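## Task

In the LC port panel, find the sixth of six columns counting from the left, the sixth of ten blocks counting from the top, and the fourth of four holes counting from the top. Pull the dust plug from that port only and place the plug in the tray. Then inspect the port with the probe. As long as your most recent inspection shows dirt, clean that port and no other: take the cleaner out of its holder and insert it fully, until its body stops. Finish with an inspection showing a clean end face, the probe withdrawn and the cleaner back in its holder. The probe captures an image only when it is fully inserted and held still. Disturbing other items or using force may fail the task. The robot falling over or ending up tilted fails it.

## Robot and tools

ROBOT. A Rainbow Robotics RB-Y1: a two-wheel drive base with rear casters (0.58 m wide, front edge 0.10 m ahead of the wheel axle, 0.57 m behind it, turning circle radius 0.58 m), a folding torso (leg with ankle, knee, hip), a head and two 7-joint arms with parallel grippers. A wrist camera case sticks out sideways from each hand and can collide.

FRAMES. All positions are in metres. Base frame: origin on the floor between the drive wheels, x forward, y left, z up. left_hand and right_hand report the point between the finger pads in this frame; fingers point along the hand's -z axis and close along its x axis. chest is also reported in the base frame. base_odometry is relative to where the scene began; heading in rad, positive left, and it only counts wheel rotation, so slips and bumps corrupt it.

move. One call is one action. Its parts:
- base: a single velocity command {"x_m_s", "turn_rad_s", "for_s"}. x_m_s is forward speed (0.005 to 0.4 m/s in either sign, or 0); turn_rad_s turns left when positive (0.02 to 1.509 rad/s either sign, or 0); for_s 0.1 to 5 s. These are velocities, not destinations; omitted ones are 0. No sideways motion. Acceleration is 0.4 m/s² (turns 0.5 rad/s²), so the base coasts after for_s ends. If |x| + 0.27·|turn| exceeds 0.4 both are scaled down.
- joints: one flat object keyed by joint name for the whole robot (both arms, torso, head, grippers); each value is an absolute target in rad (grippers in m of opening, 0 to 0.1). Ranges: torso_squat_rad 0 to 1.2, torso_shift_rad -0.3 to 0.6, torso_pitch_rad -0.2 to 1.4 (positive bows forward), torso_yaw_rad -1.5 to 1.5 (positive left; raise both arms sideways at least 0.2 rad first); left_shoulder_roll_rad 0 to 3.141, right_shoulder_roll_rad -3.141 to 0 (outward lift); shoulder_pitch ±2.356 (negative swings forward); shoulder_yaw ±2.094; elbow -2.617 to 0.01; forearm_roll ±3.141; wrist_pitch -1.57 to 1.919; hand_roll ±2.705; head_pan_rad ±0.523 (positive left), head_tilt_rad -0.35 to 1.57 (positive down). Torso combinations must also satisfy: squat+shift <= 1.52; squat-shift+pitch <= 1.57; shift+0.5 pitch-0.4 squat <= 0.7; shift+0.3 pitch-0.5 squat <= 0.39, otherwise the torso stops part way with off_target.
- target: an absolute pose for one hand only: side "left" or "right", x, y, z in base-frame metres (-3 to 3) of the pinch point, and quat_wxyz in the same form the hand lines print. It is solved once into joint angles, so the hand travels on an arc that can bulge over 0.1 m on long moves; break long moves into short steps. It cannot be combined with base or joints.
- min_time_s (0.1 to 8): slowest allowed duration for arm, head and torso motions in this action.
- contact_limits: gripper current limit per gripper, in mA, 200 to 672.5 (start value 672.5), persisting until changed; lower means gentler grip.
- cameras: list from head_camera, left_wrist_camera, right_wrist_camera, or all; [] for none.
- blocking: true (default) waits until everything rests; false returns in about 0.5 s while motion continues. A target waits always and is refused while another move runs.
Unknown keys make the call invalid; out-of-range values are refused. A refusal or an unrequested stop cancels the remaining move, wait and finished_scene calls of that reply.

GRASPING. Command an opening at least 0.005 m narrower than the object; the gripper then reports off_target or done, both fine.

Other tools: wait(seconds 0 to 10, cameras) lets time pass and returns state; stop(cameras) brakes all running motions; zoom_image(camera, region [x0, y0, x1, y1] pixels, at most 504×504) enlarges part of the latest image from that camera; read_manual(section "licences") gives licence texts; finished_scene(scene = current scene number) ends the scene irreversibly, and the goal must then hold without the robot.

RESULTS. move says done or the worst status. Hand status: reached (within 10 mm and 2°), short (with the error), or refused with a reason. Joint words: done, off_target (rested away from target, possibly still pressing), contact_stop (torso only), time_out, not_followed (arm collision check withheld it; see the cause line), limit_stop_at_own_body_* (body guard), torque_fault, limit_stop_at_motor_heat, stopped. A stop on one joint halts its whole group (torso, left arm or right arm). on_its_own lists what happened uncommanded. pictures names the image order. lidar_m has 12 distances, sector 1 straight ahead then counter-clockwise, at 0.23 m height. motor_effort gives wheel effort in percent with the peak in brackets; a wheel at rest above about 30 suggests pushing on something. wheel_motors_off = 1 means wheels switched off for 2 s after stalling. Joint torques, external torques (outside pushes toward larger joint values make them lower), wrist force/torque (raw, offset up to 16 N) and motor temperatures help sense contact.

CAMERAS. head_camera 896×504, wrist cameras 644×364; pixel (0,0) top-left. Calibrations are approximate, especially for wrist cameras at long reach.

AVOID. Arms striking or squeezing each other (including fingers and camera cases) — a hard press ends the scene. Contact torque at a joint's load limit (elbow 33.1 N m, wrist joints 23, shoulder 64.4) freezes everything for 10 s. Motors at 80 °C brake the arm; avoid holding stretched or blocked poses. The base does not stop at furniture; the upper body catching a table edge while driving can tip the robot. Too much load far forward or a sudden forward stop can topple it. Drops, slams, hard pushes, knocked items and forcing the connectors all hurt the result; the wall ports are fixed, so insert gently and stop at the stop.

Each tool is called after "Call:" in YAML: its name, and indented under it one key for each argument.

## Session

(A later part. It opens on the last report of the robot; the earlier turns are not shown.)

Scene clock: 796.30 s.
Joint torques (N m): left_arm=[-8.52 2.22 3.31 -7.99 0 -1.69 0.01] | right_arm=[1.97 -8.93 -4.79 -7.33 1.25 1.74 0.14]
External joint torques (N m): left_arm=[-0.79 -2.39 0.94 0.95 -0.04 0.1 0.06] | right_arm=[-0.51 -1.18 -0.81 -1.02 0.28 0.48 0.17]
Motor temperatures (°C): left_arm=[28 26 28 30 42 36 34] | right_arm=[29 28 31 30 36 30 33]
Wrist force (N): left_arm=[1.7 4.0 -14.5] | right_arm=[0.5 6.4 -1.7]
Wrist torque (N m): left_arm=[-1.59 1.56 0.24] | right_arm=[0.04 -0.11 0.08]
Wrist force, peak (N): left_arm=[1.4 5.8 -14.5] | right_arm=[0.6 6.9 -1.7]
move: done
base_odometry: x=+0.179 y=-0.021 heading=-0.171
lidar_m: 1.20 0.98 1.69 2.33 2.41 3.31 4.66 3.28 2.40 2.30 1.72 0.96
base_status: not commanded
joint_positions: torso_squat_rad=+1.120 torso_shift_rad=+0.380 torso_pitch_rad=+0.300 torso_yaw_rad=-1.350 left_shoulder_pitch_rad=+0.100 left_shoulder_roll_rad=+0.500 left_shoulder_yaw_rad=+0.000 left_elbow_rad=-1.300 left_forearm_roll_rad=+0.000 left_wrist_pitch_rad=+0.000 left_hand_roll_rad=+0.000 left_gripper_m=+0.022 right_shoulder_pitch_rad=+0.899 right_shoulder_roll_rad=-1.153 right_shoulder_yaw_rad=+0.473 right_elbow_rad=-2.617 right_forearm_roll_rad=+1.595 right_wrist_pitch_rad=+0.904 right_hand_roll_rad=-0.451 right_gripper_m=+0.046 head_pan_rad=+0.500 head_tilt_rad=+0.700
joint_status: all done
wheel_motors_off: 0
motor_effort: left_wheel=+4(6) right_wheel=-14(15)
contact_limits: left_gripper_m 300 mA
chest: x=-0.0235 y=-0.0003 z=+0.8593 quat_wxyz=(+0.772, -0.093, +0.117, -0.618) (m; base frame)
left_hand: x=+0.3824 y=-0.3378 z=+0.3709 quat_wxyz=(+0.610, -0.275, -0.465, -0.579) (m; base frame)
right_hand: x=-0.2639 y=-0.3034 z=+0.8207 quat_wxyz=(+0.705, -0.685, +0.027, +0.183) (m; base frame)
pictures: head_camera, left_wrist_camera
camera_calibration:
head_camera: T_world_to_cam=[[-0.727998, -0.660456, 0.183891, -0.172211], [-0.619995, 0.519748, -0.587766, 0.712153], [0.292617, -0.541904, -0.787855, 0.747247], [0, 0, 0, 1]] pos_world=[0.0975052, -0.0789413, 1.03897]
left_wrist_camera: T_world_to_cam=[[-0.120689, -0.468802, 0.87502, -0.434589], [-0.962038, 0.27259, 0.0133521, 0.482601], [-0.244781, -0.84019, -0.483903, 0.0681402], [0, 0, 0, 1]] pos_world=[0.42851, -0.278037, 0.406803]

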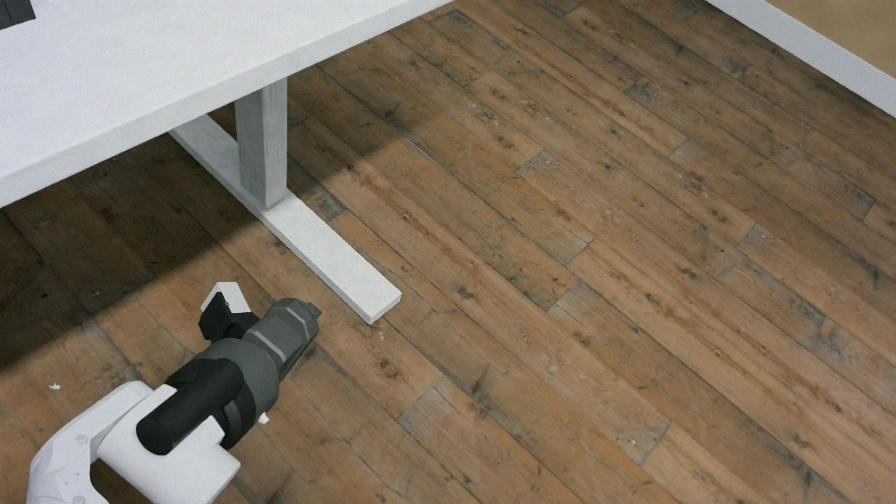

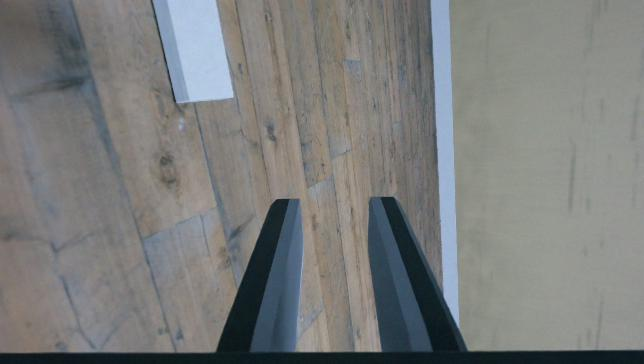

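Call:
move:
  target: {"side":"left","x":0.48,"y":-0.13,"z":0.30,"quat_wxyz":[0.683,0.183,-0.183,-0.683]}
  min_time_s: 4
  cameras: ["head_camera","left_wrist_camera"]

Scene clock: 807.33 s.
Joint torques (N m): left_arm=[-4.93 7.34 4.03 -7.76 -1.3 0.18 -0.28] | right_arm=[1.93 -9.17 -5.39 -7.51 1.03 1.74 0.31]
External joint torques (N m): left_arm=[1.06 -0.13 0.77 -0.01 -0.45 0.4 -0.28] | right_arm=[-0.55 -1.42 -1.41 -1.2 0.06 0.48 0.33]
Motor temperatures (°C): left_arm=[28 26 28 30 42 36 34] | right_arm=[29 28 31 30 36 30 32]
Wrist force (N): left_arm=[7.3 1.9 -17.1] | right_arm=[0.8 6.7 -1.9]
Wrist torque (N m): left_arm=[-1.47 1.91 0.20] | right_arm=[0.03 -0.08 0.08]
Wrist force, peak (N): left_arm=[7.3 1.9 -17.1] | right_arm=[0.4 6.9 -1.9]
move: done
base_odometry: x=+0.179 y=-0.021 heading=-0.171
lidar_m: 1.19 0.98 1.70 2.33 2.42 3.30 4.65 3.28 2.40 2.30 1.71 0.96
base_status: not commanded
joint_positions: torso_squat_rad=+1.120 torso_shift_rad=+0.380 torso_pitch_rad=+0.300 torso_yaw_rad=-1.350 left_shoulder_pitch_rad=+0.140 left_shoulder_roll_rad=+0.585 left_shoulder_yaw_rad=+0.067 left_elbow_rad=-1.432 left_forearm_roll_rad=-0.232 left_wrist_pitch_rad=+1.132 left_hand_roll_rad=-0.122 left_gripper_m=+0.022 right_shoulder_pitch_rad=+0.899 right_shoulder_roll_rad=-1.153 right_shoulder_yaw_rad=+0.473 right_elbow_rad=-2.617 right_forearm_roll_rad=+1.595 right_wrist_pitch_rad=+0.904 right_hand_roll_rad=-0.451 right_gripper_m=+0.046 head_pan_rad=+0.500 head_tilt_rad=+0.700
joint_status: all done
wheel_motors_off: 0
motor_effort: left_wheel=+4(6) right_wheel=-13(15)
contact_limits: left_gripper_m 300 mA
chest: x=-0.0235 y=-0.0003 z=+0.8593 quat_wxyz=(+0.772, -0.093, +0.117, -0.618) (m; base frame)
left_hand: x=+0.4796 y=-0.1302 z=+0.3004 quat_wxyz=(+0.683, +0.182, -0.183, -0.683) (m; base frame)
left_hand_status: reached (checked arc, planned for 4.0 s): 1 mm and 0.1 deg off.
right_hand: x=-0.2639 y=-0.3034 z=+0.8207 quat_wxyz=(+0.705, -0.685, +0.027, +0.183) (m; base frame)
pictures: head_camera, left_wrist_camera
camera_calibration:
head_camera: T_world_to_cam=[[-0.727998, -0.660456, 0.183891, -0.172211], [-0.619995, 0.519748, -0.587766, 0.712153], [0.292617, -0.541904, -0.787855, 0.747247], [0, 0, 0, 1]] pos_world=[0.0975052, -0.0789413, 1.03897]
left_wrist_camera: T_world_to_cam=[[-0.0117357, -0.999672, -0.0227762, -0.11553], [-0.999769, 0.0121415, -0.017762, 0.514005], [0.0180327, 0.0225625, -0.999583, 0.373457], [0, 0, 0, 1]] pos_world=[0.505796, -0.130159, 0.3798]

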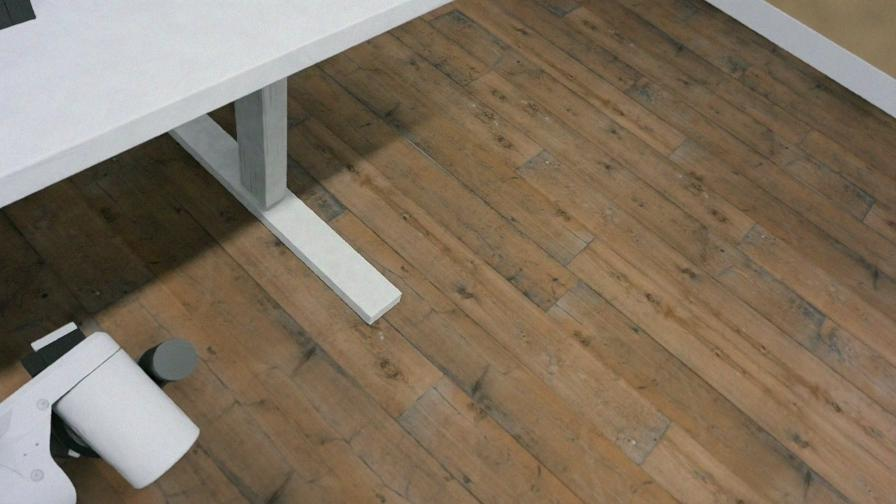

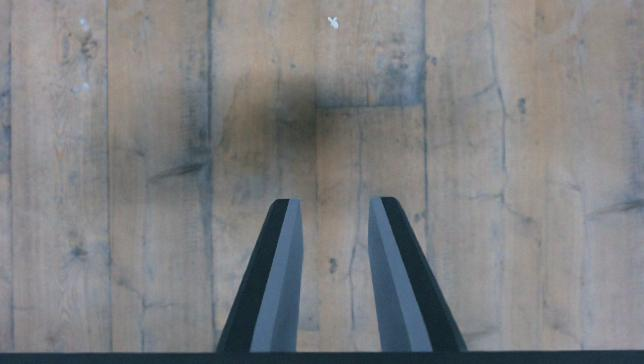

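Call:
move:
  target: {"side":"left","x":0.45,"y":-0.15,"z":0.45,"quat_wxyz":[0.683,0.183,-0.183,-0.683]}
  min_time_s: 3
  cameras: []

Call:
move:
  joints: {"torso_squat_rad":1.12,"torso_shift_rad":0.4,"torso_pitch_rad":0.6}
  min_time_s: 4
  cameras: ["head_camera","left_wrist_camera"]

Scene clock: 825.60 s.
Joint torques (N m): left_arm=[-5.01 3.89 4.36 -8.71 -0.77 -0.01 -0.31] | right_arm=[1.81 -8.78 -5.44 -7.38 1.1 1.7 0.48]
External joint torques (N m): left_arm=[1.28 -2.44 1.02 -0.08 0.15 0.38 -0.31] | right_arm=[-0.66 -1.03 -1.46 -1.06 0.13 0.45 0.5]
Motor temperatures (°C): left_arm=[28 26 28 30 42 36 34] | right_arm=[29 28 31 30 36 30 32]
Wrist force (N): left_arm=[7.2 1.9 -17.0] | right_arm=[0.4 6.4 -1.6]
Wrist torque (N m): left_arm=[-1.49 1.91 0.21] | right_arm=[0.05 -0.14 0.09]
Wrist force, peak (N): left_arm=[7.4 1.9 -17.2] | right_arm=[0.7 6.8 -2.0]
move: done
base_odometry: x=+0.179 y=-0.021 heading=-0.171
lidar_m: 1.20 0.98 1.70 2.32 2.42 3.31 4.66 3.30 2.39 2.31 1.71 0.96
base_status: not commanded
joint_positions: torso_squat_rad=+1.120 torso_shift_rad=+0.380 torso_pitch_rad=+0.300 torso_yaw_rad=-1.350 left_shoulder_pitch_rad=+0.176 left_shoulder_roll_rad=+0.583 left_shoulder_yaw_rad=+0.120 left_elbow_rad=-2.072 left_forearm_roll_rad=-0.198 left_wrist_pitch_rad=+1.716 left_hand_roll_rad=-0.293 left_gripper_m=+0.022 right_shoulder_pitch_rad=+0.899 right_shoulder_roll_rad=-1.153 right_shoulder_yaw_rad=+0.473 right_elbow_rad=-2.617 right_forearm_roll_rad=+1.595 right_wrist_pitch_rad=+0.904 right_hand_roll_rad=-0.451 right_gripper_m=+0.046 head_pan_rad=+0.500 head_tilt_rad=+0.700
joint_status: all done
wheel_motors_off: 0
motor_effort: left_wheel=+4(5) right_wheel=-15(15)
contact_limits: left_gripper_m 300 mA
chest: x=-0.0235 y=-0.0003 z=+0.8593 quat_wxyz=(+0.772, -0.093, +0.117, -0.618) (m; base frame)
left_hand: x=+0.4501 y=-0.1502 z=+0.4501 quat_wxyz=(+0.683, +0.183, -0.183, -0.683) (m; base frame)
left_hand_status: reached (checked arc, planned for 3.0 s): 0 mm and 0.0 deg off.
right_hand: x=-0.2639 y=-0.3034 z=+0.8207 quat_wxyz=(+0.705, -0.685, +0.027, +0.183) (m; base frame)
pictures: none
No camera images: "cameras" was empty.

Scene clock: 829.90 s.
Joint torques (N m): left_arm=[-3.93 0.13 1.3 -8.64 -0.6 0.1 -0.37] | right_arm=[2.14 -9.31 -5.5 -4.93 0.81 1.97 0.25]
External joint torques (N m): left_arm=[1.08 -1.34 0.93 0.34 -0.21 0.35 -0.37] | right_arm=[-0.49 -0.97 -1.2 -0.9 0.18 0.38 0.29]
Motor temperatures (°C): left_arm=[28 26 28 30 42 36 34] | right_arm=[29 28 31 30 36 30 32]
Wrist force (N): left_arm=[7.3 3.5 -17.7] | right_arm=[2.6 5.4 -2.4]
Wrist torque (N m): left_arm=[-1.56 1.91 0.21] | right_arm=[0.07 -0.05 0.11]
Wrist force, peak (N): left_arm=[7.2 3.7 -17.9] | right_arm=[2.3 6.4 -2.3]
move: done
base_odometry: x=+0.179 y=-0.021 heading=-0.171
lidar_m: 1.20 0.98 1.71 2.33 2.43 3.29 4.66 3.30 2.40 2.30 1.73 0.96
base_status: not commanded
joint_positions: torso_squat_rad=+1.120 torso_shift_rad=+0.400 torso_pitch_rad=+0.600 torso_yaw_rad=-1.350 left_shoulder_pitch_rad=+0.176 left_shoulder_roll_rad=+0.582 left_shoulder_yaw_rad=+0.120 left_elbow_rad=-2.072 left_forearm_roll_rad=-0.198 left_wrist_pitch_rad=+1.716 left_hand_roll_rad=-0.293 left_gripper_m=+0.022 right_shoulder_pitch_rad=+0.899 right_shoulder_roll_rad=-1.153 right_shoulder_yaw_rad=+0.473 right_elbow_rad=-2.617 right_forearm_roll_rad=+1.595 right_wrist_pitch_rad=+0.904 right_hand_roll_rad=-0.451 right_gripper_m=+0.046 head_pan_rad=+0.500 head_tilt_rad=+0.700
joint_status: all done
wheel_motors_off: 0
motor_effort: left_wheel=+4(5) right_wheel=-12(16)
contact_limits: left_gripper_m 300 mA
chest: x=+0.0653 y=-0.0002 z=+0.8168 quat_wxyz=(+0.746, -0.185, +0.231, -0.597) (m; base frame)
left_hand: x=+0.3969 y=-0.1500 z=+0.2860 quat_wxyz=(+0.703, +0.079, -0.079, -0.703) (m; base frame)
right_hand: x=-0.1756 y=-0.3034 z=+0.8509 quat_wxyz=(+0.693, -0.650, +0.132, +0.283) (m; base frame)
pictures: head_camera, left_wrist_camera
camera_calibration:
head_camera: T_world_to_cam=[[-0.641063, -0.66066, 0.390597, -0.274235], [-0.766042, 0.519565, -0.378461, 0.580744], [0.0470935, -0.541831, -0.839167, 0.745748], [0, 0, 0, 1]] pos_world=[0.233952, -0.0788407, 0.952711]
left_wrist_camera: T_world_to_cam=[[-0.0171695, -0.999659, -0.0196743, -0.135295], [-0.960712, 0.0110424, 0.277327, 0.331273], [-0.277015, 0.0236629, -0.960574, 0.467153], [0, 0, 0, 1]] pos_world=[0.445344, -0.149962, 0.354202]

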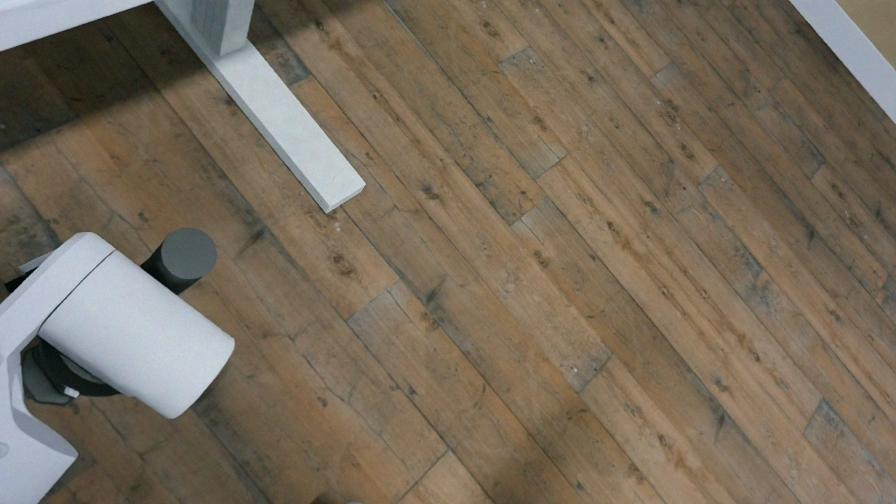

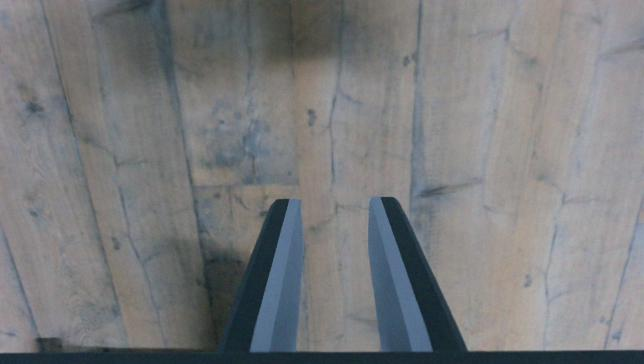

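Call:
move:
  target: {"side":"left","x":0.5,"y":-0.15,"z":0.33,"quat_wxyz":[0.683,0.183,-0.183,-0.683]}
  min_time_s: 3
  cameras: []

Call:
move:
  joints: {"torso_pitch_rad":0.84}
  min_time_s: 4
  cameras: ["head_camera","left_wrist_camera"]

Scene clock: 840.40 s.
Joint torques (N m): left_arm=[-7.34 4.92 3.22 -8.94 -1.27 -0.53 -0.36] | right_arm=[2.3 -9.48 -5.56 -5.03 0.87 1.91 0.3]
External joint torques (N m): left_arm=[-1.63 0.38 1.2 0 -0.36 -0.11 -0.37] | right_arm=[-0.33 -1.14 -1.27 -1 0.24 0.32 0.33]
Motor temperatures (°C): left_arm=[28 26 28 30 42 36 34] | right_arm=[29 28 31 30 36 30 32]
Wrist force (N): left_arm=[7.1 2.0 -17.0] | right_arm=[2.9 5.3 -2.2]
Wrist torque (N m): left_arm=[-1.48 1.89 0.21] | right_arm=[0.10 -0.03 0.11]
Wrist force, peak (N): left_arm=[7.3 3.7 -17.9] | right_arm=[2.9 5.8 -2.6]
move: done
base_odometry: x=+0.179 y=-0.021 heading=-0.171
lidar_m: 1.19 0.98 1.69 2.34 2.40 3.31 4.66 3.30 2.40 2.30 1.73 0.95
base_status: not commanded
joint_positions: torso_squat_rad=+1.120 torso_shift_rad=+0.400 torso_pitch_rad=+0.600 torso_yaw_rad=-1.350 left_shoulder_pitch_rad=+0.152 left_shoulder_roll_rad=+0.733 left_shoulder_yaw_rad=+0.162 left_elbow_rad=-2.094 left_forearm_roll_rad=-0.333 left_wrist_pitch_rad=+1.697 left_hand_roll_rad=-0.323 left_gripper_m=+0.022 right_shoulder_pitch_rad=+0.899 right_shoulder_roll_rad=-1.153 right_shoulder_yaw_rad=+0.473 right_elbow_rad=-2.617 right_forearm_roll_rad=+1.595 right_wrist_pitch_rad=+0.904 right_hand_roll_rad=-0.451 right_gripper_m=+0.046 head_pan_rad=+0.500 head_tilt_rad=+0.700
joint_status: all done
wheel_motors_off: 0
motor_effort: left_wheel=+4(5) right_wheel=-15(15)
contact_limits: left_gripper_m 300 mA
chest: x=+0.0653 y=-0.0002 z=+0.8168 quat_wxyz=(+0.746, -0.185, +0.231, -0.597) (m; base frame)
left_hand: x=+0.4997 y=-0.1499 z=+0.3299 quat_wxyz=(+0.683, +0.183, -0.183, -0.683) (m; base frame)
left_hand_status: reached (checked arc, planned for 3.0 s): 0 mm and 0.0 deg off.
right_hand: x=-0.1756 y=-0.3034 z=+0.8509 quat_wxyz=(+0.693, -0.650, +0.132, +0.283) (m; base frame)
pictures: none
No camera images: "cameras" was empty.

Scene clock: 844.70 s.
Joint torques (N m): left_arm=[-6.06 1.15 0.87 -9.02 -0.93 -0.44 -0.31] | right_arm=[2.05 -9.3 -5.6 -2.28 0.54 2.39 0.22]
External joint torques (N m): left_arm=[-1.67 0.55 1.24 -0.02 -0.43 -0.15 -0.31] | right_arm=[-0.53 -1.02 -1.33 -0.36 0.23 0.64 0.26]
Motor temperatures (°C): left_arm=[28 26 28 30 42 36 34] | right_arm=[29 28 31 30 36 30 32]
Wrist force (N): left_arm=[7.1 3.4 -17.5] | right_arm=[4.6 4.2 -2.7]
Wrist torque (N m): left_arm=[-1.58 1.89 0.21] | right_arm=[0.11 0.00 0.11]
Wrist force, peak (N): left_arm=[7.3 3.4 -17.7] | right_arm=[4.6 4.8 -2.6]
move: done
base_odometry: x=+0.179 y=-0.021 heading=-0.171
lidar_m: 1.19 0.98 1.70 2.32 2.42 3.29 4.65 3.29 2.40 2.30 1.73 0.96
base_status: not commanded
joint_positions: torso_squat_rad=+1.120 torso_shift_rad=+0.400 torso_pitch_rad=+0.840 torso_yaw_rad=-1.350 left_shoulder_pitch_rad=+0.152 left_shoulder_roll_rad=+0.733 left_shoulder_yaw_rad=+0.162 left_elbow_rad=-2.094 left_forearm_roll_rad=-0.333 left_wrist_pitch_rad=+1.697 left_hand_roll_rad=-0.323 left_gripper_m=+0.022 right_shoulder_pitch_rad=+0.899 right_shoulder_roll_rad=-1.153 right_shoulder_yaw_rad=+0.473 right_elbow_rad=-2.617 right_forearm_roll_rad=+1.595 right_wrist_pitch_rad=+0.904 right_hand_roll_rad=-0.451 right_gripper_m=+0.046 head_pan_rad=+0.500 head_tilt_rad=+0.700
joint_status: all done
wheel_motors_off: 0
motor_effort: left_wheel=+4(6) right_wheel=-13(16)
contact_limits: left_gripper_m 300 mA
chest: x=+0.1210 y=-0.0002 z=+0.7680 quat_wxyz=(+0.713, -0.255, +0.318, -0.570) (m; base frame)
left_hand: x=+0.4272 y=-0.1497 z=+0.1917 quat_wxyz=(+0.700, +0.100, -0.100, -0.700) (m; base frame)
right_hand: x=-0.1048 y=-0.3034 z=+0.8584 quat_wxyz=(+0.672, -0.611, +0.214, +0.359) (m; base frame)
pictures: head_camera, left_wrist_camera
camera_calibration:
head_camera: T_world_to_cam=[[-0.529653, -0.660794, 0.531808, -0.341346], [-0.834196, 0.519318, -0.185541, 0.465058], [-0.153574, -0.541904, -0.82629, 0.716606], [0, 0, 0, 1]] pos_world=[0.317206, -0.0787404, 0.859942]
left_wrist_camera: T_world_to_cam=[[-0.0159389, -0.999644, -0.0213801, -0.136579], [-0.97539, 0.0108421, 0.220221, 0.4037], [-0.219911, 0.024364, -0.975216, 0.363468], [0, 0, 0, 1]] pos_world=[0.471519, -0.149763, 0.262636]

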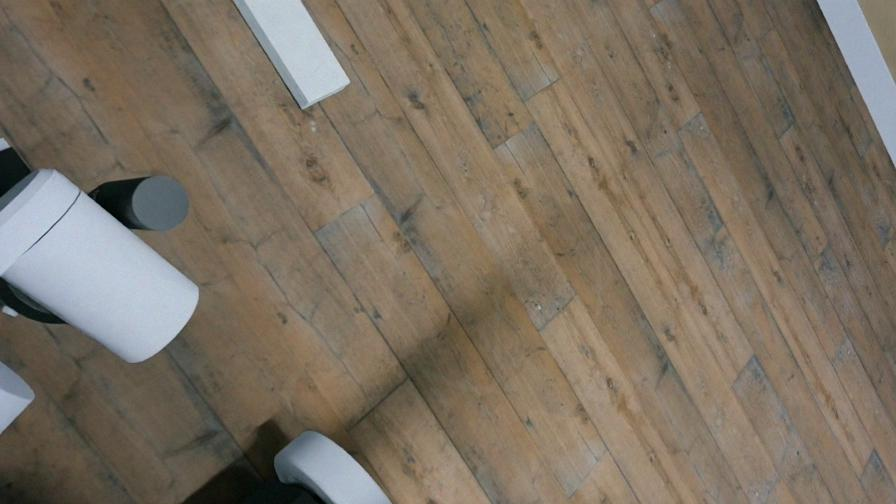

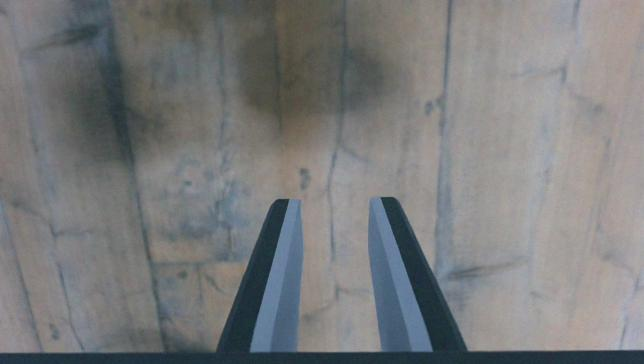

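Call:
move:
  base: {"turn_rad_s":-0.1,"for_s":1.4}
  cameras: ["left_wrist_camera"]

Call:
move:
  target: {"side":"left","x":0.6,"y":-0.03,"z":0.17,"quat_wxyz":[0.683,0.183,-0.183,-0.683]}
  min_time_s: 3
  cameras: ["left_wrist_camera","head_camera"]

Scene clock: 870.13 s.
Joint torques (N m): left_arm=[-5.53 1.28 0.31 -8.78 -0.76 -0.39 -0.31] | right_arm=[2.41 -9.07 -5.39 -2.22 0.4 2.41 0.31]
External joint torques (N m): left_arm=[-1.15 0.68 0.68 0.22 -0.27 -0.09 -0.31] | right_arm=[-0.17 -0.8 -1.12 -0.29 0.1 0.66 0.35]
Motor temperatures (°C): left_arm=[28 26 28 31 42 36 34] | right_arm=[29 28 31 30 36 30 32]
Wrist force (N): left_arm=[7.1 3.3 -17.5] | right_arm=[4.2 4.5 -2.7]
Wrist torque (N m): left_arm=[-1.57 1.88 0.21] | right_arm=[0.08 -0.04 0.10]
Wrist force, peak (N): left_arm=[7.3 3.5 -17.7] | right_arm=[4.6 4.6 -2.7]
move: done
base_odometry: x=+0.179 y=-0.021 heading=-0.311
lidar_m: 1.19 1.03 0.98 2.32 2.34 2.92 4.66 3.85 2.53 2.30 2.04 0.95
base_status: done (sent for 1.4 of 1.4 s)
joint_positions: torso_squat_rad=+1.120 torso_shift_rad=+0.400 torso_pitch_rad=+0.840 torso_yaw_rad=-1.350 left_shoulder_pitch_rad=+0.152 left_shoulder_roll_rad=+0.733 left_shoulder_yaw_rad=+0.163 left_elbow_rad=-2.095 left_forearm_roll_rad=-0.333 left_wrist_pitch_rad=+1.697 left_hand_roll_rad=-0.323 left_gripper_m=+0.022 right_shoulder_pitch_rad=+0.899 right_shoulder_roll_rad=-1.153 right_shoulder_yaw_rad=+0.473 right_elbow_rad=-2.617 right_forearm_roll_rad=+1.595 right_wrist_pitch_rad=+0.904 right_hand_roll_rad=-0.451 right_gripper_m=+0.046 head_pan_rad=+0.500 head_tilt_rad=+0.700
joint_status: not commanded
wheel_motors_off: 0
motor_effort: left_wheel=+0(17) right_wheel=-8(28)
contact_limits: left_gripper_m 300 mA
chest: x=+0.1211 y=-0.0002 z=+0.7680 quat_wxyz=(+0.713, -0.255, +0.318, -0.570) (m; base frame)
left_hand: x=+0.4273 y=-0.1498 z=+0.1917 quat_wxyz=(+0.700, +0.100, -0.100, -0.700) (m; base frame)
right_hand: x=-0.1048 y=-0.3034 z=+0.8584 quat_wxyz=(+0.672, -0.611, +0.214, +0.359) (m; base frame)
pictures: left_wrist_camera
camera_calibration:
left_wrist_camera: T_world_to_cam=[[-0.015893, -0.999649, -0.0211844, -0.136652], [-0.975416, 0.0108434, 0.220103, 0.403744], [-0.219796, 0.0241618, -0.975247, 0.363392], [0, 0, 0, 1]] pos_world=[0.471519, -0.149763, 0.262636]

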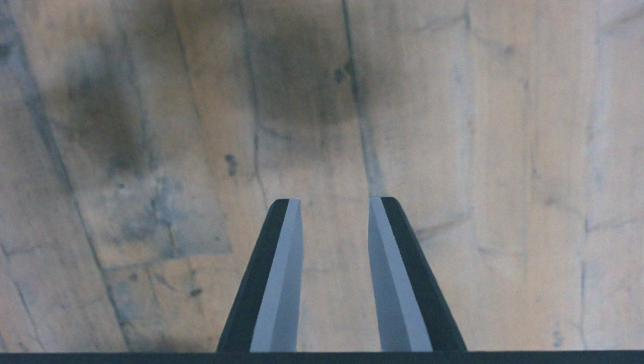

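Scene clock: 873.47 s.
Joint torques (N m): left_arm=[1.94 5.75 5.01 -7.2 -0.72 -0.58 -0.37] | right_arm=[2.33 -9.33 -5.67 -2.26 0.56 2.51 0.3]
External joint torques (N m): left_arm=[1.64 -0.02 0.61 1.12 0.12 -0.14 -0.38] | right_arm=[-0.25 -1.06 -1.4 -0.34 0.26 0.76 0.35]
Motor temperatures (°C): left_arm=[28 26 28 31 42 36 34] | right_arm=[29 28 31 30 36 30 32]
Wrist force (N): left_arm=[7.3 2.0 -16.7] | right_arm=[4.5 4.4 -2.3]
Wrist torque (N m): left_arm=[-1.50 1.92 0.20] | right_arm=[0.11 -0.01 0.11]
Wrist force, peak (N): left_arm=[7.0 3.5 -17.7] | right_arm=[4.5 4.6 -2.8]
move: done
base_odometry: x=+0.179 y=-0.021 heading=-0.311
lidar_m: 1.20 1.04 0.99 2.33 2.36 2.90 4.66 3.84 2.52 2.31 2.03 0.94
base_status: not commanded
joint_positions: torso_squat_rad=+1.120 torso_shift_rad=+0.400 torso_pitch_rad=+0.840 torso_yaw_rad=-1.350 left_shoulder_pitch_rad=+0.560 left_shoulder_roll_rad=+0.946 left_shoulder_yaw_rad=+0.672 left_elbow_rad=-1.990 left_forearm_roll_rad=-0.111 left_wrist_pitch_rad=+1.252 left_hand_roll_rad=-0.343 left_gripper_m=+0.022 right_shoulder_pitch_rad=+0.899 right_shoulder_roll_rad=-1.153 right_shoulder_yaw_rad=+0.473 right_elbow_rad=-2.617 right_forearm_roll_rad=+1.595 right_wrist_pitch_rad=+0.904 right_hand_roll_rad=-0.451 right_gripper_m=+0.046 head_pan_rad=+0.500 head_tilt_rad=+0.700
joint_status: all done
wheel_motors_off: 0
motor_effort: left_wheel=+1(2) right_wheel=-6(9)
contact_limits: left_gripper_m 300 mA
chest: x=+0.1211 y=-0.0002 z=+0.7680 quat_wxyz=(+0.713, -0.255, +0.318, -0.570) (m; base frame)
left_hand: x=+0.5998 y=-0.0301 z=+0.1701 quat_wxyz=(+0.683, +0.183, -0.183, -0.683) (m; base frame)
left_hand_status: reached (checked arc, planned for 3.0 s): 0 mm and 0.0 deg off.
right_hand: x=-0.1048 y=-0.3034 z=+0.8584 quat_wxyz=(+0.672, -0.611, +0.214, +0.359) (m; base frame)
pictures: head_camera, left_wrist_camera
camera_calibration:
head_camera: T_world_to_cam=[[-0.529653, -0.660794, 0.531808, -0.341293], [-0.834196, 0.519318, -0.185541, 0.465039], [-0.153574, -0.541904, -0.82629, 0.716524], [0, 0, 0, 1]] pos_world=[0.317206, -0.0787404, 0.859842]
left_wrist_camera: T_world_to_cam=[[-0.00999787, -0.999665, -0.0238556, -0.0177419], [-0.999772, 0.0104429, -0.0186036, 0.630707], [0.0188465, 0.0236642, -0.999542, 0.238298], [0, 0, 0, 1]] pos_world=[0.625895, -0.0299615, 0.249499]

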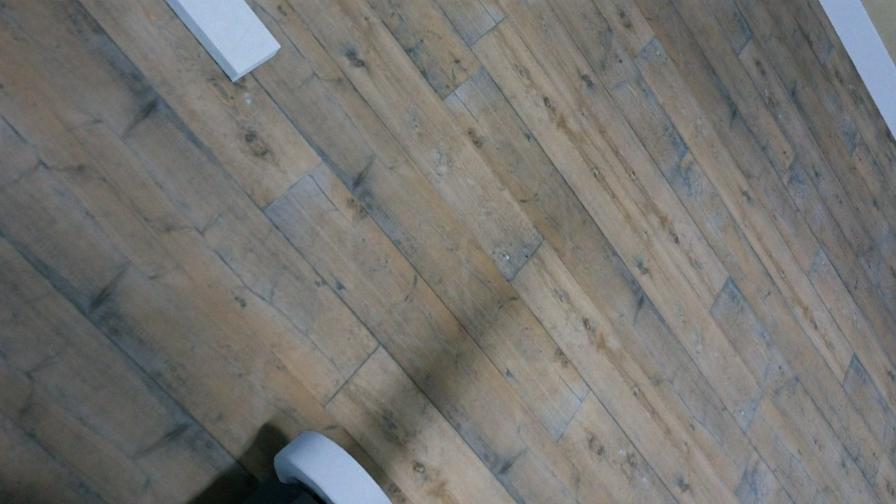

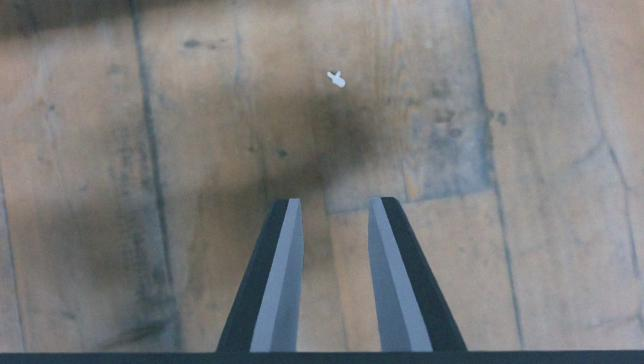

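Call:
zoom_image:
  camera: "left_wrist_camera"
  region: [300, 50, 370, 110]

Call:
move:
  target: {"side":"left","x":0.65,"y":-0.037,"z":0.11,"quat_wxyz":[0.683,0.183,-0.183,-0.683]}
  min_time_s: 3
  cameras: ["left_wrist_camera"]

Call:
zoom_image:
  camera: "left_wrist_camera"
  region: [270, 60, 410, 200]

Scaled by 7.200 from the camera's 644x364 image, which has a finer 828x468 frame.

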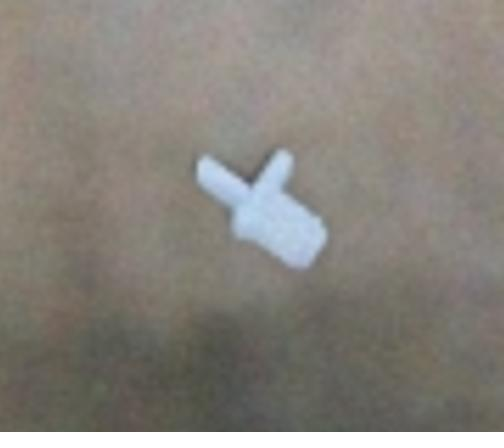

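Scene clock: 888.23 s.
Joint torques (N m): left_arm=[-2.98 8.81 2.96 -6.25 -0.49 -0.46 -0.36] | right_arm=[1.92 -9.25 -5.34 -2.24 0.46 2.34 0.28]
External joint torques (N m): left_arm=[-1.6 -0.18 -1.78 1.27 0.25 -0.02 -0.37] | right_arm=[-0.66 -0.98 -1.07 -0.31 0.16 0.58 0.33]
Motor temperatures (°C): left_arm=[28 26 28 30 42 36 34] | right_arm=[29 28 31 30 36 30 32]
Wrist force (N): left_arm=[7.5 2.1 -17.1] | right_arm=[4.4 4.6 -2.8]
Wrist torque (N m): left_arm=[-1.52 1.93 0.20] | right_arm=[0.06 -0.02 0.09]
Wrist force, peak (N): left_arm=[7.4 2.3 -17.1] | right_arm=[4.8 4.6 -2.6]
move: done
base_odometry: x=+0.179 y=-0.021 heading=-0.311
lidar_m: 1.19 1.03 0.98 2.33 2.35 2.93 4.66 3.85 2.52 2.30 2.02 0.96
base_status: not commanded
joint_positions: torso_squat_rad=+1.120 torso_shift_rad=+0.400 torso_pitch_rad=+0.840 torso_yaw_rad=-1.350 left_shoulder_pitch_rad=+0.401 left_shoulder_roll_rad=+1.079 left_shoulder_yaw_rad=+0.604 left_elbow_rad=-1.579 left_forearm_roll_rad=-0.074 left_wrist_pitch_rad=+1.020 left_hand_roll_rad=-0.344 left_gripper_m=+0.022 right_shoulder_pitch_rad=+0.899 right_shoulder_roll_rad=-1.153 right_shoulder_yaw_rad=+0.473 right_elbow_rad=-2.617 right_forearm_roll_rad=+1.595 right_wrist_pitch_rad=+0.904 right_hand_roll_rad=-0.451 right_gripper_m=+0.046 head_pan_rad=+0.500 head_tilt_rad=+0.700
joint_status: all done
wheel_motors_off: 0
motor_effort: left_wheel=+0(2) right_wheel=-8(10)
contact_limits: left_gripper_m 300 mA
chest: x=+0.1211 y=-0.0002 z=+0.7680 quat_wxyz=(+0.713, -0.255, +0.318, -0.570) (m; base frame)
left_hand: x=+0.6499 y=-0.0368 z=+0.1100 quat_wxyz=(+0.683, +0.183, -0.183, -0.683) (m; base frame)
left_hand_status: reached (checked arc, planned for 3.0 s): 0 mm and 0.0 deg off.
right_hand: x=-0.1048 y=-0.3034 z=+0.8584 quat_wxyz=(+0.672, -0.611, +0.214, +0.359) (m; base frame)
pictures: left_wrist_camera
camera_calibration:
left_wrist_camera: T_world_to_cam=[[-0.0102925, -0.999653, -0.0242598, -0.0251962], [-0.999771, 0.0107424, -0.0184899, 0.679837], [0.0187441, 0.0240639, -0.999535, 0.177522], [0, 0, 0, 1]] pos_world=[0.676095, -0.0367624, 0.189399]

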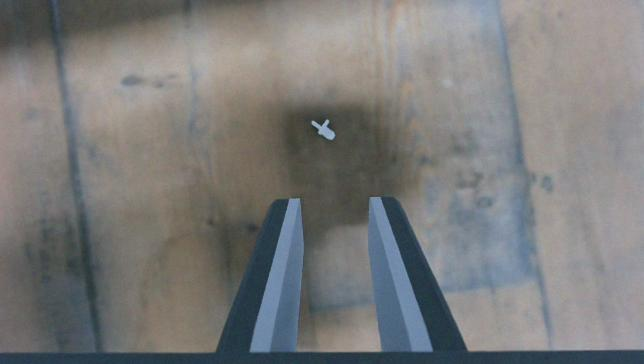

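Scaled by 3.600 from the camera's 644x364 image, which has a finer 828x468 frame.

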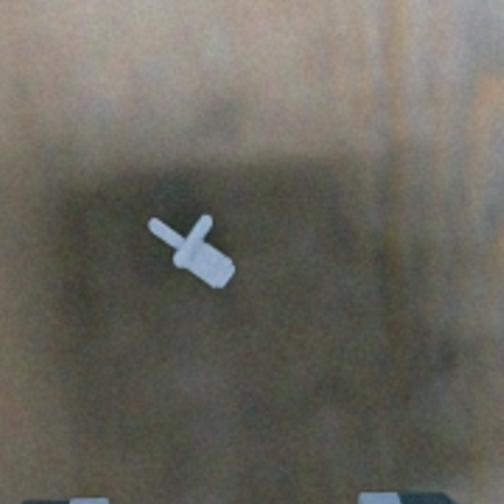

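Call:
move:
  joints: {"left_gripper_m":0.032}
  cameras: []

Call:
move:
  target: {"side":"left","x":0.692,"y":-0.0345,"z":0.06,"quat_wxyz":[0.683,0.183,-0.183,-0.683]}
  min_time_s: 3
  cameras: ["left_wrist_camera"]

Call:
zoom_image:
  camera: "left_wrist_camera"
  region: [270, 110, 410, 250]

Scene clock: 914.43 s.
Joint torques (N m): left_arm=[-2.87 8.84 3.16 -6.57 -0.62 -0.55 -0.28] | right_arm=[2.04 -9.12 -5.65 -2.33 0.46 2.42 0.44]
External joint torques (N m): left_arm=[-1.48 -0.16 -1.58 0.95 0.12 -0.1 -0.28] | right_arm=[-0.54 -0.85 -1.38 -0.41 0.15 0.67 0.48]
Motor temperatures (°C): left_arm=[28 26 28 30 42 36 34] | right_arm=[29 28 31 30 36 30 32]
Wrist force (N): left_arm=[7.4 2.3 -16.8] | right_arm=[4.8 4.2 -2.7]
Wrist torque (N m): left_arm=[-1.53 1.91 0.20] | right_arm=[0.13 0.03 0.11]
Wrist force, peak (N): left_arm=[7.5 2.2 -17.0] | right_arm=[4.5 4.8 -2.7]
move: done
base_odometry: x=+0.179 y=-0.021 heading=-0.311
lidar_m: 1.20 1.04 0.98 2.32 2.35 2.92 4.65 3.85 2.52 2.30 2.03 0.96
base_status: not commanded
joint_positions: torso_squat_rad=+1.120 torso_shift_rad=+0.400 torso_pitch_rad=+0.840 torso_yaw_rad=-1.350 left_shoulder_pitch_rad=+0.401 left_shoulder_roll_rad=+1.079 left_shoulder_yaw_rad=+0.604 left_elbow_rad=-1.579 left_forearm_roll_rad=-0.074 left_wrist_pitch_rad=+1.020 left_hand_roll_rad=-0.344 left_gripper_m=+0.032 right_shoulder_pitch_rad=+0.899 right_shoulder_roll_rad=-1.153 right_shoulder_yaw_rad=+0.473 right_elbow_rad=-2.617 right_forearm_roll_rad=+1.595 right_wrist_pitch_rad=+0.904 right_hand_roll_rad=-0.451 right_gripper_m=+0.046 head_pan_rad=+0.500 head_tilt_rad=+0.700
joint_status: all done
wheel_motors_off: 0
motor_effort: left_wheel=+1(1) right_wheel=-6(8)
contact_limits: left_gripper_m 300 mA
chest: x=+0.1211 y=-0.0002 z=+0.7680 quat_wxyz=(+0.713, -0.255, +0.318, -0.570) (m; base frame)
left_hand: x=+0.6499 y=-0.0368 z=+0.1100 quat_wxyz=(+0.683, +0.183, -0.183, -0.683) (m; base frame)
right_hand: x=-0.1048 y=-0.3034 z=+0.8584 quat_wxyz=(+0.672, -0.611, +0.214, +0.359) (m; base frame)
pictures: none
No camera images: "cameras" was empty.

Scene clock: 917.77 s.
Joint torques (N m): left_arm=[-4.27 11.46 2.48 -5.24 -0.37 -0.58 -0.31] | right_arm=[1.73 -8.65 -5.79 -2.23 0.52 2.53 0.13]
External joint torques (N m): left_arm=[-1.36 -0.5 -1.71 1.16 0.2 -0.11 -0.32] | right_arm=[-0.85 -0.38 -1.52 -0.3 0.22 0.77 0.17]
Motor temperatures (°C): left_arm=[28 26 28 30 42 36 34] | right_arm=[29 28 31 30 36 30 32]
Wrist force (N): left_arm=[7.1 2.0 -16.8] | right_arm=[4.4 4.4 -2.6]
Wrist torque (N m): left_arm=[-1.50 1.88 0.20] | right_arm=[0.07 -0.03 0.10]
Wrist force, peak (N): left_arm=[7.4 2.1 -17.1] | right_arm=[4.8 4.6 -2.7]
move: done
base_odometry: x=+0.179 y=-0.021 heading=-0.311
lidar_m: 1.18 1.02 0.97 2.33 2.35 2.92 4.65 3.86 2.52 2.30 2.02 0.97
base_status: not commanded
joint_positions: torso_squat_rad=+1.120 torso_shift_rad=+0.400 torso_pitch_rad=+0.840 torso_yaw_rad=-1.350 left_shoulder_pitch_rad=+0.183 left_shoulder_roll_rad=+1.187 left_shoulder_yaw_rad=+0.487 left_elbow_rad=-1.137 left_forearm_roll_rad=-0.051 left_wrist_pitch_rad=+0.764 left_hand_roll_rad=-0.375 left_gripper_m=+0.032 right_shoulder_pitch_rad=+0.899 right_shoulder_roll_rad=-1.153 right_shoulder_yaw_rad=+0.473 right_elbow_rad=-2.617 right_forearm_roll_rad=+1.595 right_wrist_pitch_rad=+0.904 right_hand_roll_rad=-0.451 right_gripper_m=+0.046 head_pan_rad=+0.500 head_tilt_rad=+0.700
joint_status: all done
wheel_motors_off: 0
motor_effort: left_wheel=+0(2) right_wheel=-6(9)
contact_limits: left_gripper_m 300 mA
chest: x=+0.1211 y=-0.0002 z=+0.7680 quat_wxyz=(+0.713, -0.255, +0.318, -0.570) (m; base frame)
left_hand: x=+0.6918 y=-0.0343 z=+0.0601 quat_wxyz=(+0.683, +0.183, -0.183, -0.683) (m; base frame)
left_hand_status: reached (checked arc, planned for 3.0 s): 0 mm and 0.0 deg off.
right_hand: x=-0.1048 y=-0.3034 z=+0.8584 quat_wxyz=(+0.672, -0.611, +0.214, +0.359) (m; base frame)
pictures: left_wrist_camera
camera_calibration:
left_wrist_camera: T_world_to_cam=[[-0.0103967, -0.999654, -0.0241608, -0.0234152], [-0.999772, 0.0108424, -0.0183878, 0.720768], [0.0186434, 0.0239641, -0.999539, 0.126869], [0, 0, 0, 1]] pos_world=[0.717995, -0.0342622, 0.139499]

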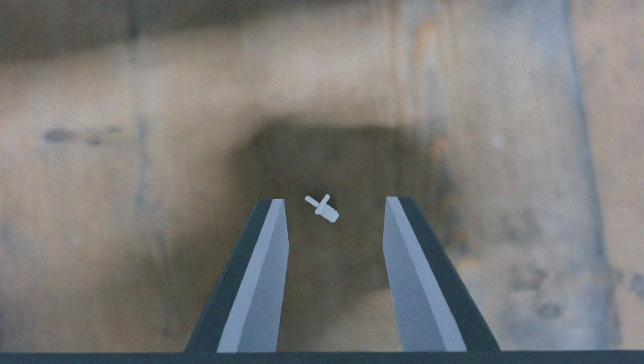

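Scaled by 3.600 from the camera's 644x364 image, which has a finer 828x468 frame.

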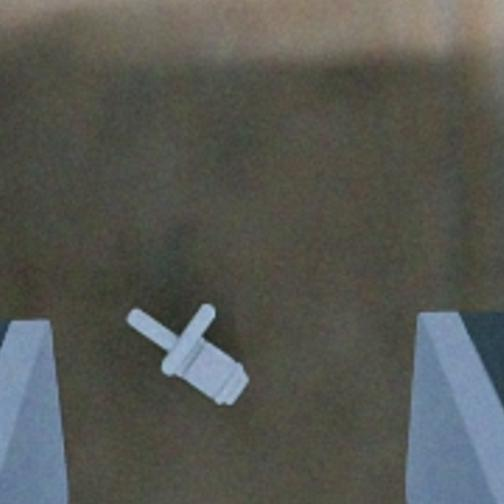

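Call:
move:
  target: {"side":"left","x":0.698,"y":-0.0325,"z":0.042,"quat_wxyz":[0.683,0.183,-0.183,-0.683]}
  min_time_s: 2
  cameras: ["left_wrist_camera"]

Call:
zoom_image:
  camera: "left_wrist_camera"
  region: [270, 110, 410, 250]

Call:
move:
  target: {"side":"left","x":0.698,"y":-0.0325,"z":0.036,"quat_wxyz":[0.683,0.183,-0.183,-0.683]}
  min_time_s: 1.5
  cameras: ["left_wrist_camera"]

Call:
zoom_image:
  camera: "left_wrist_camera"
  region: [270, 110, 410, 250]

Scene clock: 934.93 s.
Joint torques (N m): left_arm=[-4.98 11.9 2.14 -4.75 -0.94 -0.61 -0.37] | right_arm=[1.84 -8.96 -5.57 -2.34 0.56 2.52 0.31]
External joint torques (N m): left_arm=[-1.58 -0.61 -1.5 1.21 -0.44 -0.13 -0.38] | right_arm=[-0.74 -0.69 -1.29 -0.41 0.25 0.76 0.35]
Motor temperatures (°C): left_arm=[28 26 28 30 42 36 34] | right_arm=[29 28 31 30 36 30 32]
Wrist force (N): left_arm=[7.1 1.9 -17.0] | right_arm=[4.3 4.3 -2.8]
Wrist torque (N m): left_arm=[-1.49 1.87 0.20] | right_arm=[0.09 -0.04 0.10]
Wrist force, peak (N): left_arm=[7.1 2.0 -17.3] | right_arm=[4.6 4.7 -2.7]
move: done
base_odometry: x=+0.179 y=-0.021 heading=-0.311
lidar_m: 1.19 1.04 0.99 2.34 2.34 2.93 4.66 3.85 2.52 2.30 2.05 0.95
base_status: not commanded
joint_positions: torso_squat_rad=+1.120 torso_shift_rad=+0.400 torso_pitch_rad=+0.840 torso_yaw_rad=-1.350 left_shoulder_pitch_rad=+0.082 left_shoulder_roll_rad=+1.203 left_shoulder_yaw_rad=+0.430 left_elbow_rad=-0.969 left_forearm_roll_rad=-0.070 left_wrist_pitch_rad=+0.663 left_hand_roll_rad=-0.380 left_gripper_m=+0.032 right_shoulder_pitch_rad=+0.899 right_shoulder_roll_rad=-1.153 right_shoulder_yaw_rad=+0.473 right_elbow_rad=-2.617 right_forearm_roll_rad=+1.595 right_wrist_pitch_rad=+0.904 right_hand_roll_rad=-0.451 right_gripper_m=+0.046 head_pan_rad=+0.500 head_tilt_rad=+0.700
joint_status: all done
wheel_motors_off: 0
motor_effort: left_wheel=+0(1) right_wheel=-8(9)
contact_limits: left_gripper_m 300 mA
chest: x=+0.1211 y=-0.0002 z=+0.7680 quat_wxyz=(+0.713, -0.255, +0.318, -0.570) (m; base frame)
left_hand: x=+0.6978 y=-0.0324 z=+0.0420 quat_wxyz=(+0.683, +0.183, -0.183, -0.683) (m; base frame)
left_hand_status: reached (checked arc, planned for 2.0 s): 0 mm and 0.0 deg off.
right_hand: x=-0.1048 y=-0.3034 z=+0.8584 quat_wxyz=(+0.672, -0.611, +0.214, +0.359) (m; base frame)
pictures: left_wrist_camera
camera_calibration:
left_wrist_camera: T_world_to_cam=[[-0.0103043, -0.999657, -0.0240581, -0.02187], [-0.999775, 0.0107457, -0.0182919, 0.7264], [0.0185442, 0.0238642, -0.999543, 0.108687], [0, 0, 0, 1]] pos_world=[0.723996, -0.032262, 0.121399]

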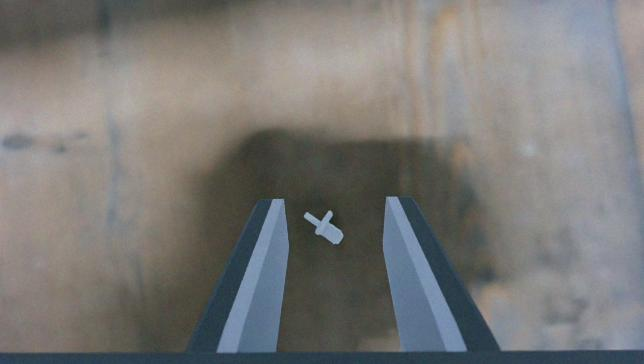

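Scaled by 3.600 from the camera's 644x364 image, which has a finer 828x468 frame.

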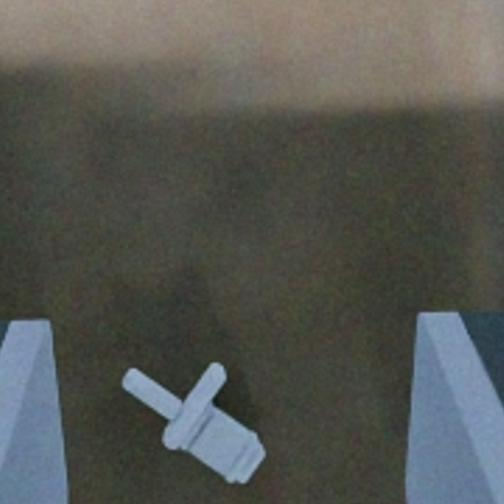

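Scene clock: 936.77 s.
Joint torques (N m): left_arm=[-3.04 4.96 -1.65 -0.85 0.66 -0.55 0.31] | right_arm=[1.84 -9.38 -5.48 -2.41 0.55 2.44 0.31]
External joint torques (N m): left_arm=[0.55 -7.66 -5.08 4.98 1.14 -0.07 0.31] | right_arm=[-0.74 -1.1 -1.21 -0.47 0.25 0.68 0.35]
Motor temperatures (°C): left_arm=[28 26 28 30 42 36 34] | right_arm=[29 28 31 30 36 30 32]
Wrist force (N): left_arm=[0.6 12.9 13.7] | right_arm=[4.5 4.3 -2.9]
Wrist torque (N m): left_arm=[-1.46 1.43 0.37] | right_arm=[0.09 -0.01 0.08]
Wrist force, peak (N): left_arm=[1.5 12.5 14.8] | right_arm=[4.6 4.7 -2.7]
move: done
base_odometry: x=+0.179 y=-0.021 heading=-0.311
lidar_m: 1.19 1.03 0.96 2.33 2.35 2.90 4.66 3.85 2.51 2.31 2.03 0.96
base_status: not commanded
joint_positions: torso_squat_rad=+1.120 torso_shift_rad=+0.400 torso_pitch_rad=+0.839 torso_yaw_rad=-1.350 left_shoulder_pitch_rad=+0.045 left_shoulder_roll_rad=+1.205 left_shoulder_yaw_rad=+0.412 left_elbow_rad=-0.915 left_forearm_roll_rad=-0.084 left_wrist_pitch_rad=+0.631 left_hand_roll_rad=-0.377 left_gripper_m=+0.032 right_shoulder_pitch_rad=+0.899 right_shoulder_roll_rad=-1.153 right_shoulder_yaw_rad=+0.473 right_elbow_rad=-2.617 right_forearm_roll_rad=+1.595 right_wrist_pitch_rad=+0.904 right_hand_roll_rad=-0.451 right_gripper_m=+0.046 head_pan_rad=+0.500 head_tilt_rad=+0.700
joint_status: all done
wheel_motors_off: 0
motor_effort: left_wheel=+0(2) right_wheel=-7(9)
contact_limits: left_gripper_m 300 mA
chest: x=+0.1208 y=-0.0002 z=+0.7682 quat_wxyz=(+0.713, -0.254, +0.318, -0.570) (m; base frame)
left_hand: x=+0.6996 y=-0.0328 z=+0.0377 quat_wxyz=(+0.683, +0.184, -0.184, -0.683) (m; base frame)
left_hand_status: reached (checked arc, planned for 1.5 s): 2 mm and 0.2 deg off.
right_hand: x=-0.1051 y=-0.3034 z=+0.8584 quat_wxyz=(+0.673, -0.611, +0.214, +0.358) (m; base frame)
pictures: left_wrist_camera
camera_calibration:
left_wrist_camera: T_world_to_cam=[[-0.0104396, -0.999676, -0.0231961, -0.0223571], [-0.999705, 0.0109433, -0.0216957, 0.728174], [0.0219425, 0.0229627, -0.999495, 0.101971], [0, 0, 0, 1]] pos_world=[0.725488, -0.03266, 0.117199]

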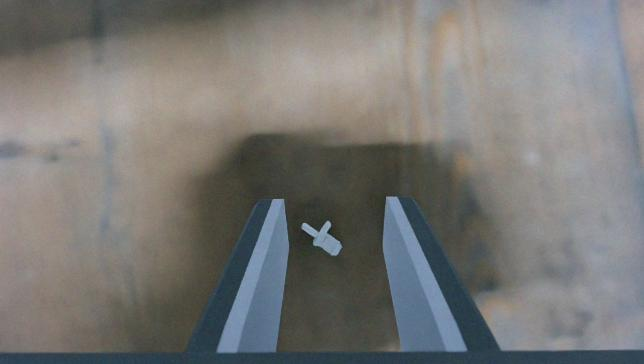

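Scaled by 3.600 from the camera's 644x364 image, which has a finer 828x468 frame.

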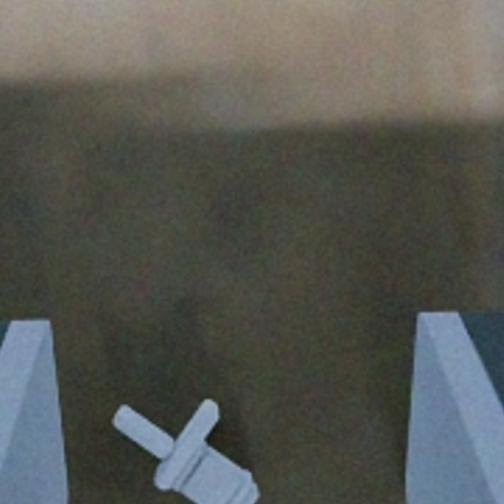

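Call:
move:
  target: {"side":"left","x":0.697,"y":-0.0305,"z":0.0395,"quat_wxyz":[0.683,0.183,-0.183,-0.683]}
  min_time_s: 1.5
  cameras: []

Call:
move:
  joints: {"left_gripper_m":0.0}
  contact_limits: {"left_gripper_m":400}
  cameras: ["left_wrist_camera"]

Call:
zoom_image:
  camera: "left_wrist_camera"
  region: [270, 160, 410, 300]

Scene clock: 949.67 s.
Joint torques (N m): left_arm=[-0.49 7.11 4.31 -4.7 -0.17 0.43 0.52] | right_arm=[1.99 -9.18 -5.45 -2.22 0.48 2.45 0.2]
External joint torques (N m): left_arm=[2.91 -5.41 0.75 1.17 0.32 0.9 0.51] | right_arm=[-0.59 -0.9 -1.17 -0.29 0.18 0.69 0.24]
Motor temperatures (°C): left_arm=[28 26 28 30 42 36 34] | right_arm=[29 28 31 30 36 30 32]
Wrist force (N): left_arm=[7.9 4.4 -13.5] | right_arm=[4.3 4.1 -2.8]
Wrist torque (N m): left_arm=[-1.44 1.79 0.26] | right_arm=[0.10 -0.03 0.08]
Wrist force, peak (N): left_arm=[0.7 13.0 13.8] | right_arm=[4.7 4.6 -2.5]
move: done
base_odometry: x=+0.179 y=-0.021 heading=-0.311
lidar_m: 1.19 1.02 0.98 2.33 2.35 2.92 4.65 3.85 2.53 2.30 2.03 0.96
base_status: not commanded
joint_positions: torso_squat_rad=+1.120 torso_shift_rad=+0.400 torso_pitch_rad=+0.839 torso_yaw_rad=-1.350 left_shoulder_pitch_rad=+0.071 left_shoulder_roll_rad=+1.203 left_shoulder_yaw_rad=+0.424 left_elbow_rad=-0.946 left_forearm_roll_rad=-0.076 left_wrist_pitch_rad=+0.645 left_hand_roll_rad=-0.376 left_gripper_m=+0.032 right_shoulder_pitch_rad=+0.899 right_shoulder_roll_rad=-1.153 right_shoulder_yaw_rad=+0.473 right_elbow_rad=-2.617 right_forearm_roll_rad=+1.595 right_wrist_pitch_rad=+0.904 right_hand_roll_rad=-0.451 right_gripper_m=+0.046 head_pan_rad=+0.500 head_tilt_rad=+0.700
joint_status: all done
wheel_motors_off: 0
motor_effort: left_wheel=-1(1) right_wheel=-7(9)
contact_limits: left_gripper_m 300 mA
chest: x=+0.1210 y=-0.0002 z=+0.7681 quat_wxyz=(+0.713, -0.255, +0.318, -0.570) (m; base frame)
left_hand: x=+0.6976 y=-0.0310 z=+0.0391 quat_wxyz=(+0.683, +0.183, -0.183, -0.683) (m; base frame)
left_hand_status: reached (checked arc, planned for 1.5 s): 1 mm and 0.0 deg off.
right_hand: x=-0.1049 y=-0.3034 z=+0.8584 quat_wxyz=(+0.672, -0.611, +0.214, +0.359) (m; base frame)
pictures: none
No camera images: "cameras" was empty.

Scene clock: 950.50 s.
Joint torques (N m): left_arm=[-1.59 8.19 3.53 -4.75 -0.19 -0.01 0.4] | right_arm=[2.02 -9.03 -5.35 -2.24 0.56 2.45 0.33]
External joint torques (N m): left_arm=[1.8 -4.32 -0.02 1.11 0.29 0.46 0.39] | right_arm=[-0.56 -0.75 -1.08 -0.32 0.25 0.7 0.37]
Motor temperatures (°C): left_arm=[28 26 28 30 42 36 34] | right_arm=[29 28 31 30 36 30 32]
Wrist force (N): left_arm=[6.2 5.3 -11.1] | right_arm=[4.7 4.4 -2.5]
Wrist torque (N m): left_arm=[-1.39 1.90 0.21] | right_arm=[0.09 0.00 0.11]
Wrist force, peak (N): left_arm=[7.8 3.0 -14.8] | right_arm=[4.5 4.6 -2.6]
move: done
base_odometry: x=+0.179 y=-0.021 heading=-0.311
lidar_m: 1.20 1.03 0.98 2.33 2.36 2.93 4.66 3.84 2.52 2.30 2.03 0.95
base_status: not commanded
joint_positions: torso_squat_rad=+1.120 torso_shift_rad=+0.400 torso_pitch_rad=+0.839 torso_yaw_rad=-1.350 left_shoulder_pitch_rad=+0.071 left_shoulder_roll_rad=+1.203 left_shoulder_yaw_rad=+0.424 left_elbow_rad=-0.946 left_forearm_roll_rad=-0.076 left_wrist_pitch_rad=+0.645 left_hand_roll_rad=-0.376 left_gripper_m=+0.005 right_shoulder_pitch_rad=+0.899 right_shoulder_roll_rad=-1.153 right_shoulder_yaw_rad=+0.473 right_elbow_rad=-2.617 right_forearm_roll_rad=+1.595 right_wrist_pitch_rad=+0.904 right_hand_roll_rad=-0.451 right_gripper_m=+0.046 head_pan_rad=+0.500 head_tilt_rad=+0.700
joint_status: all done
joint sent to its limit — left_gripper_m, lower limit.
wheel_motors_off: 0
motor_effort: left_wheel=+1(2) right_wheel=-6(10)
contact_limits: left_gripper_m 400 mA
chest: x=+0.1210 y=-0.0002 z=+0.7680 quat_wxyz=(+0.713, -0.255, +0.318, -0.570) (m; base frame)
left_hand: x=+0.6975 y=-0.0309 z=+0.0390 quat_wxyz=(+0.683, +0.183, -0.183, -0.683) (m; base frame)
right_hand: x=-0.1049 y=-0.3034 z=+0.8584 quat_wxyz=(+0.672, -0.611, +0.214, +0.359) (m; base frame)
pictures: left_wrist_camera
camera_calibration:
left_wrist_camera: T_world_to_cam=[[-0.0106843, -0.999653, -0.0240735, -0.0202699], [-0.999756, 0.0111449, -0.0190795, 0.72602], [0.0193412, 0.0238638, -0.999528, 0.105084], [0, 0, 0, 1]] pos_world=[0.723594, -0.030862, 0.118399]

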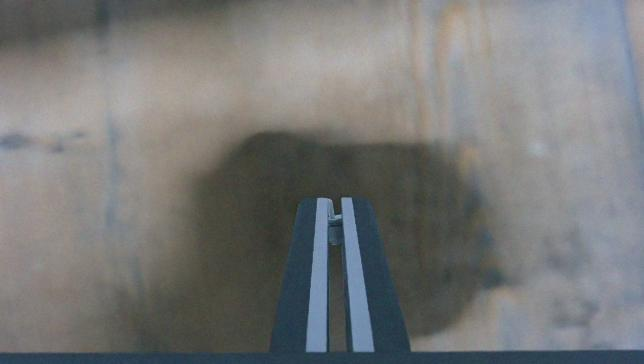

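Scaled by 3.600 from the camera's 644x364 image, which has a finer 828x468 frame.

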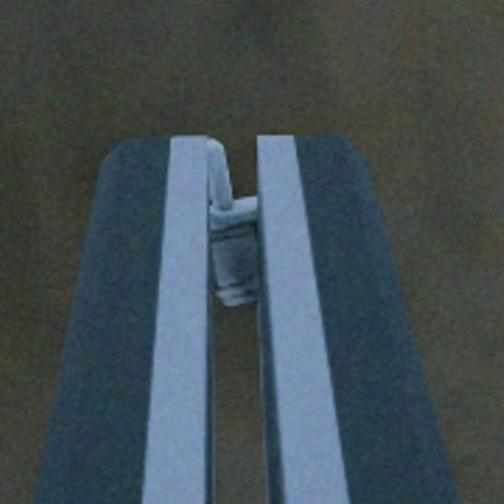

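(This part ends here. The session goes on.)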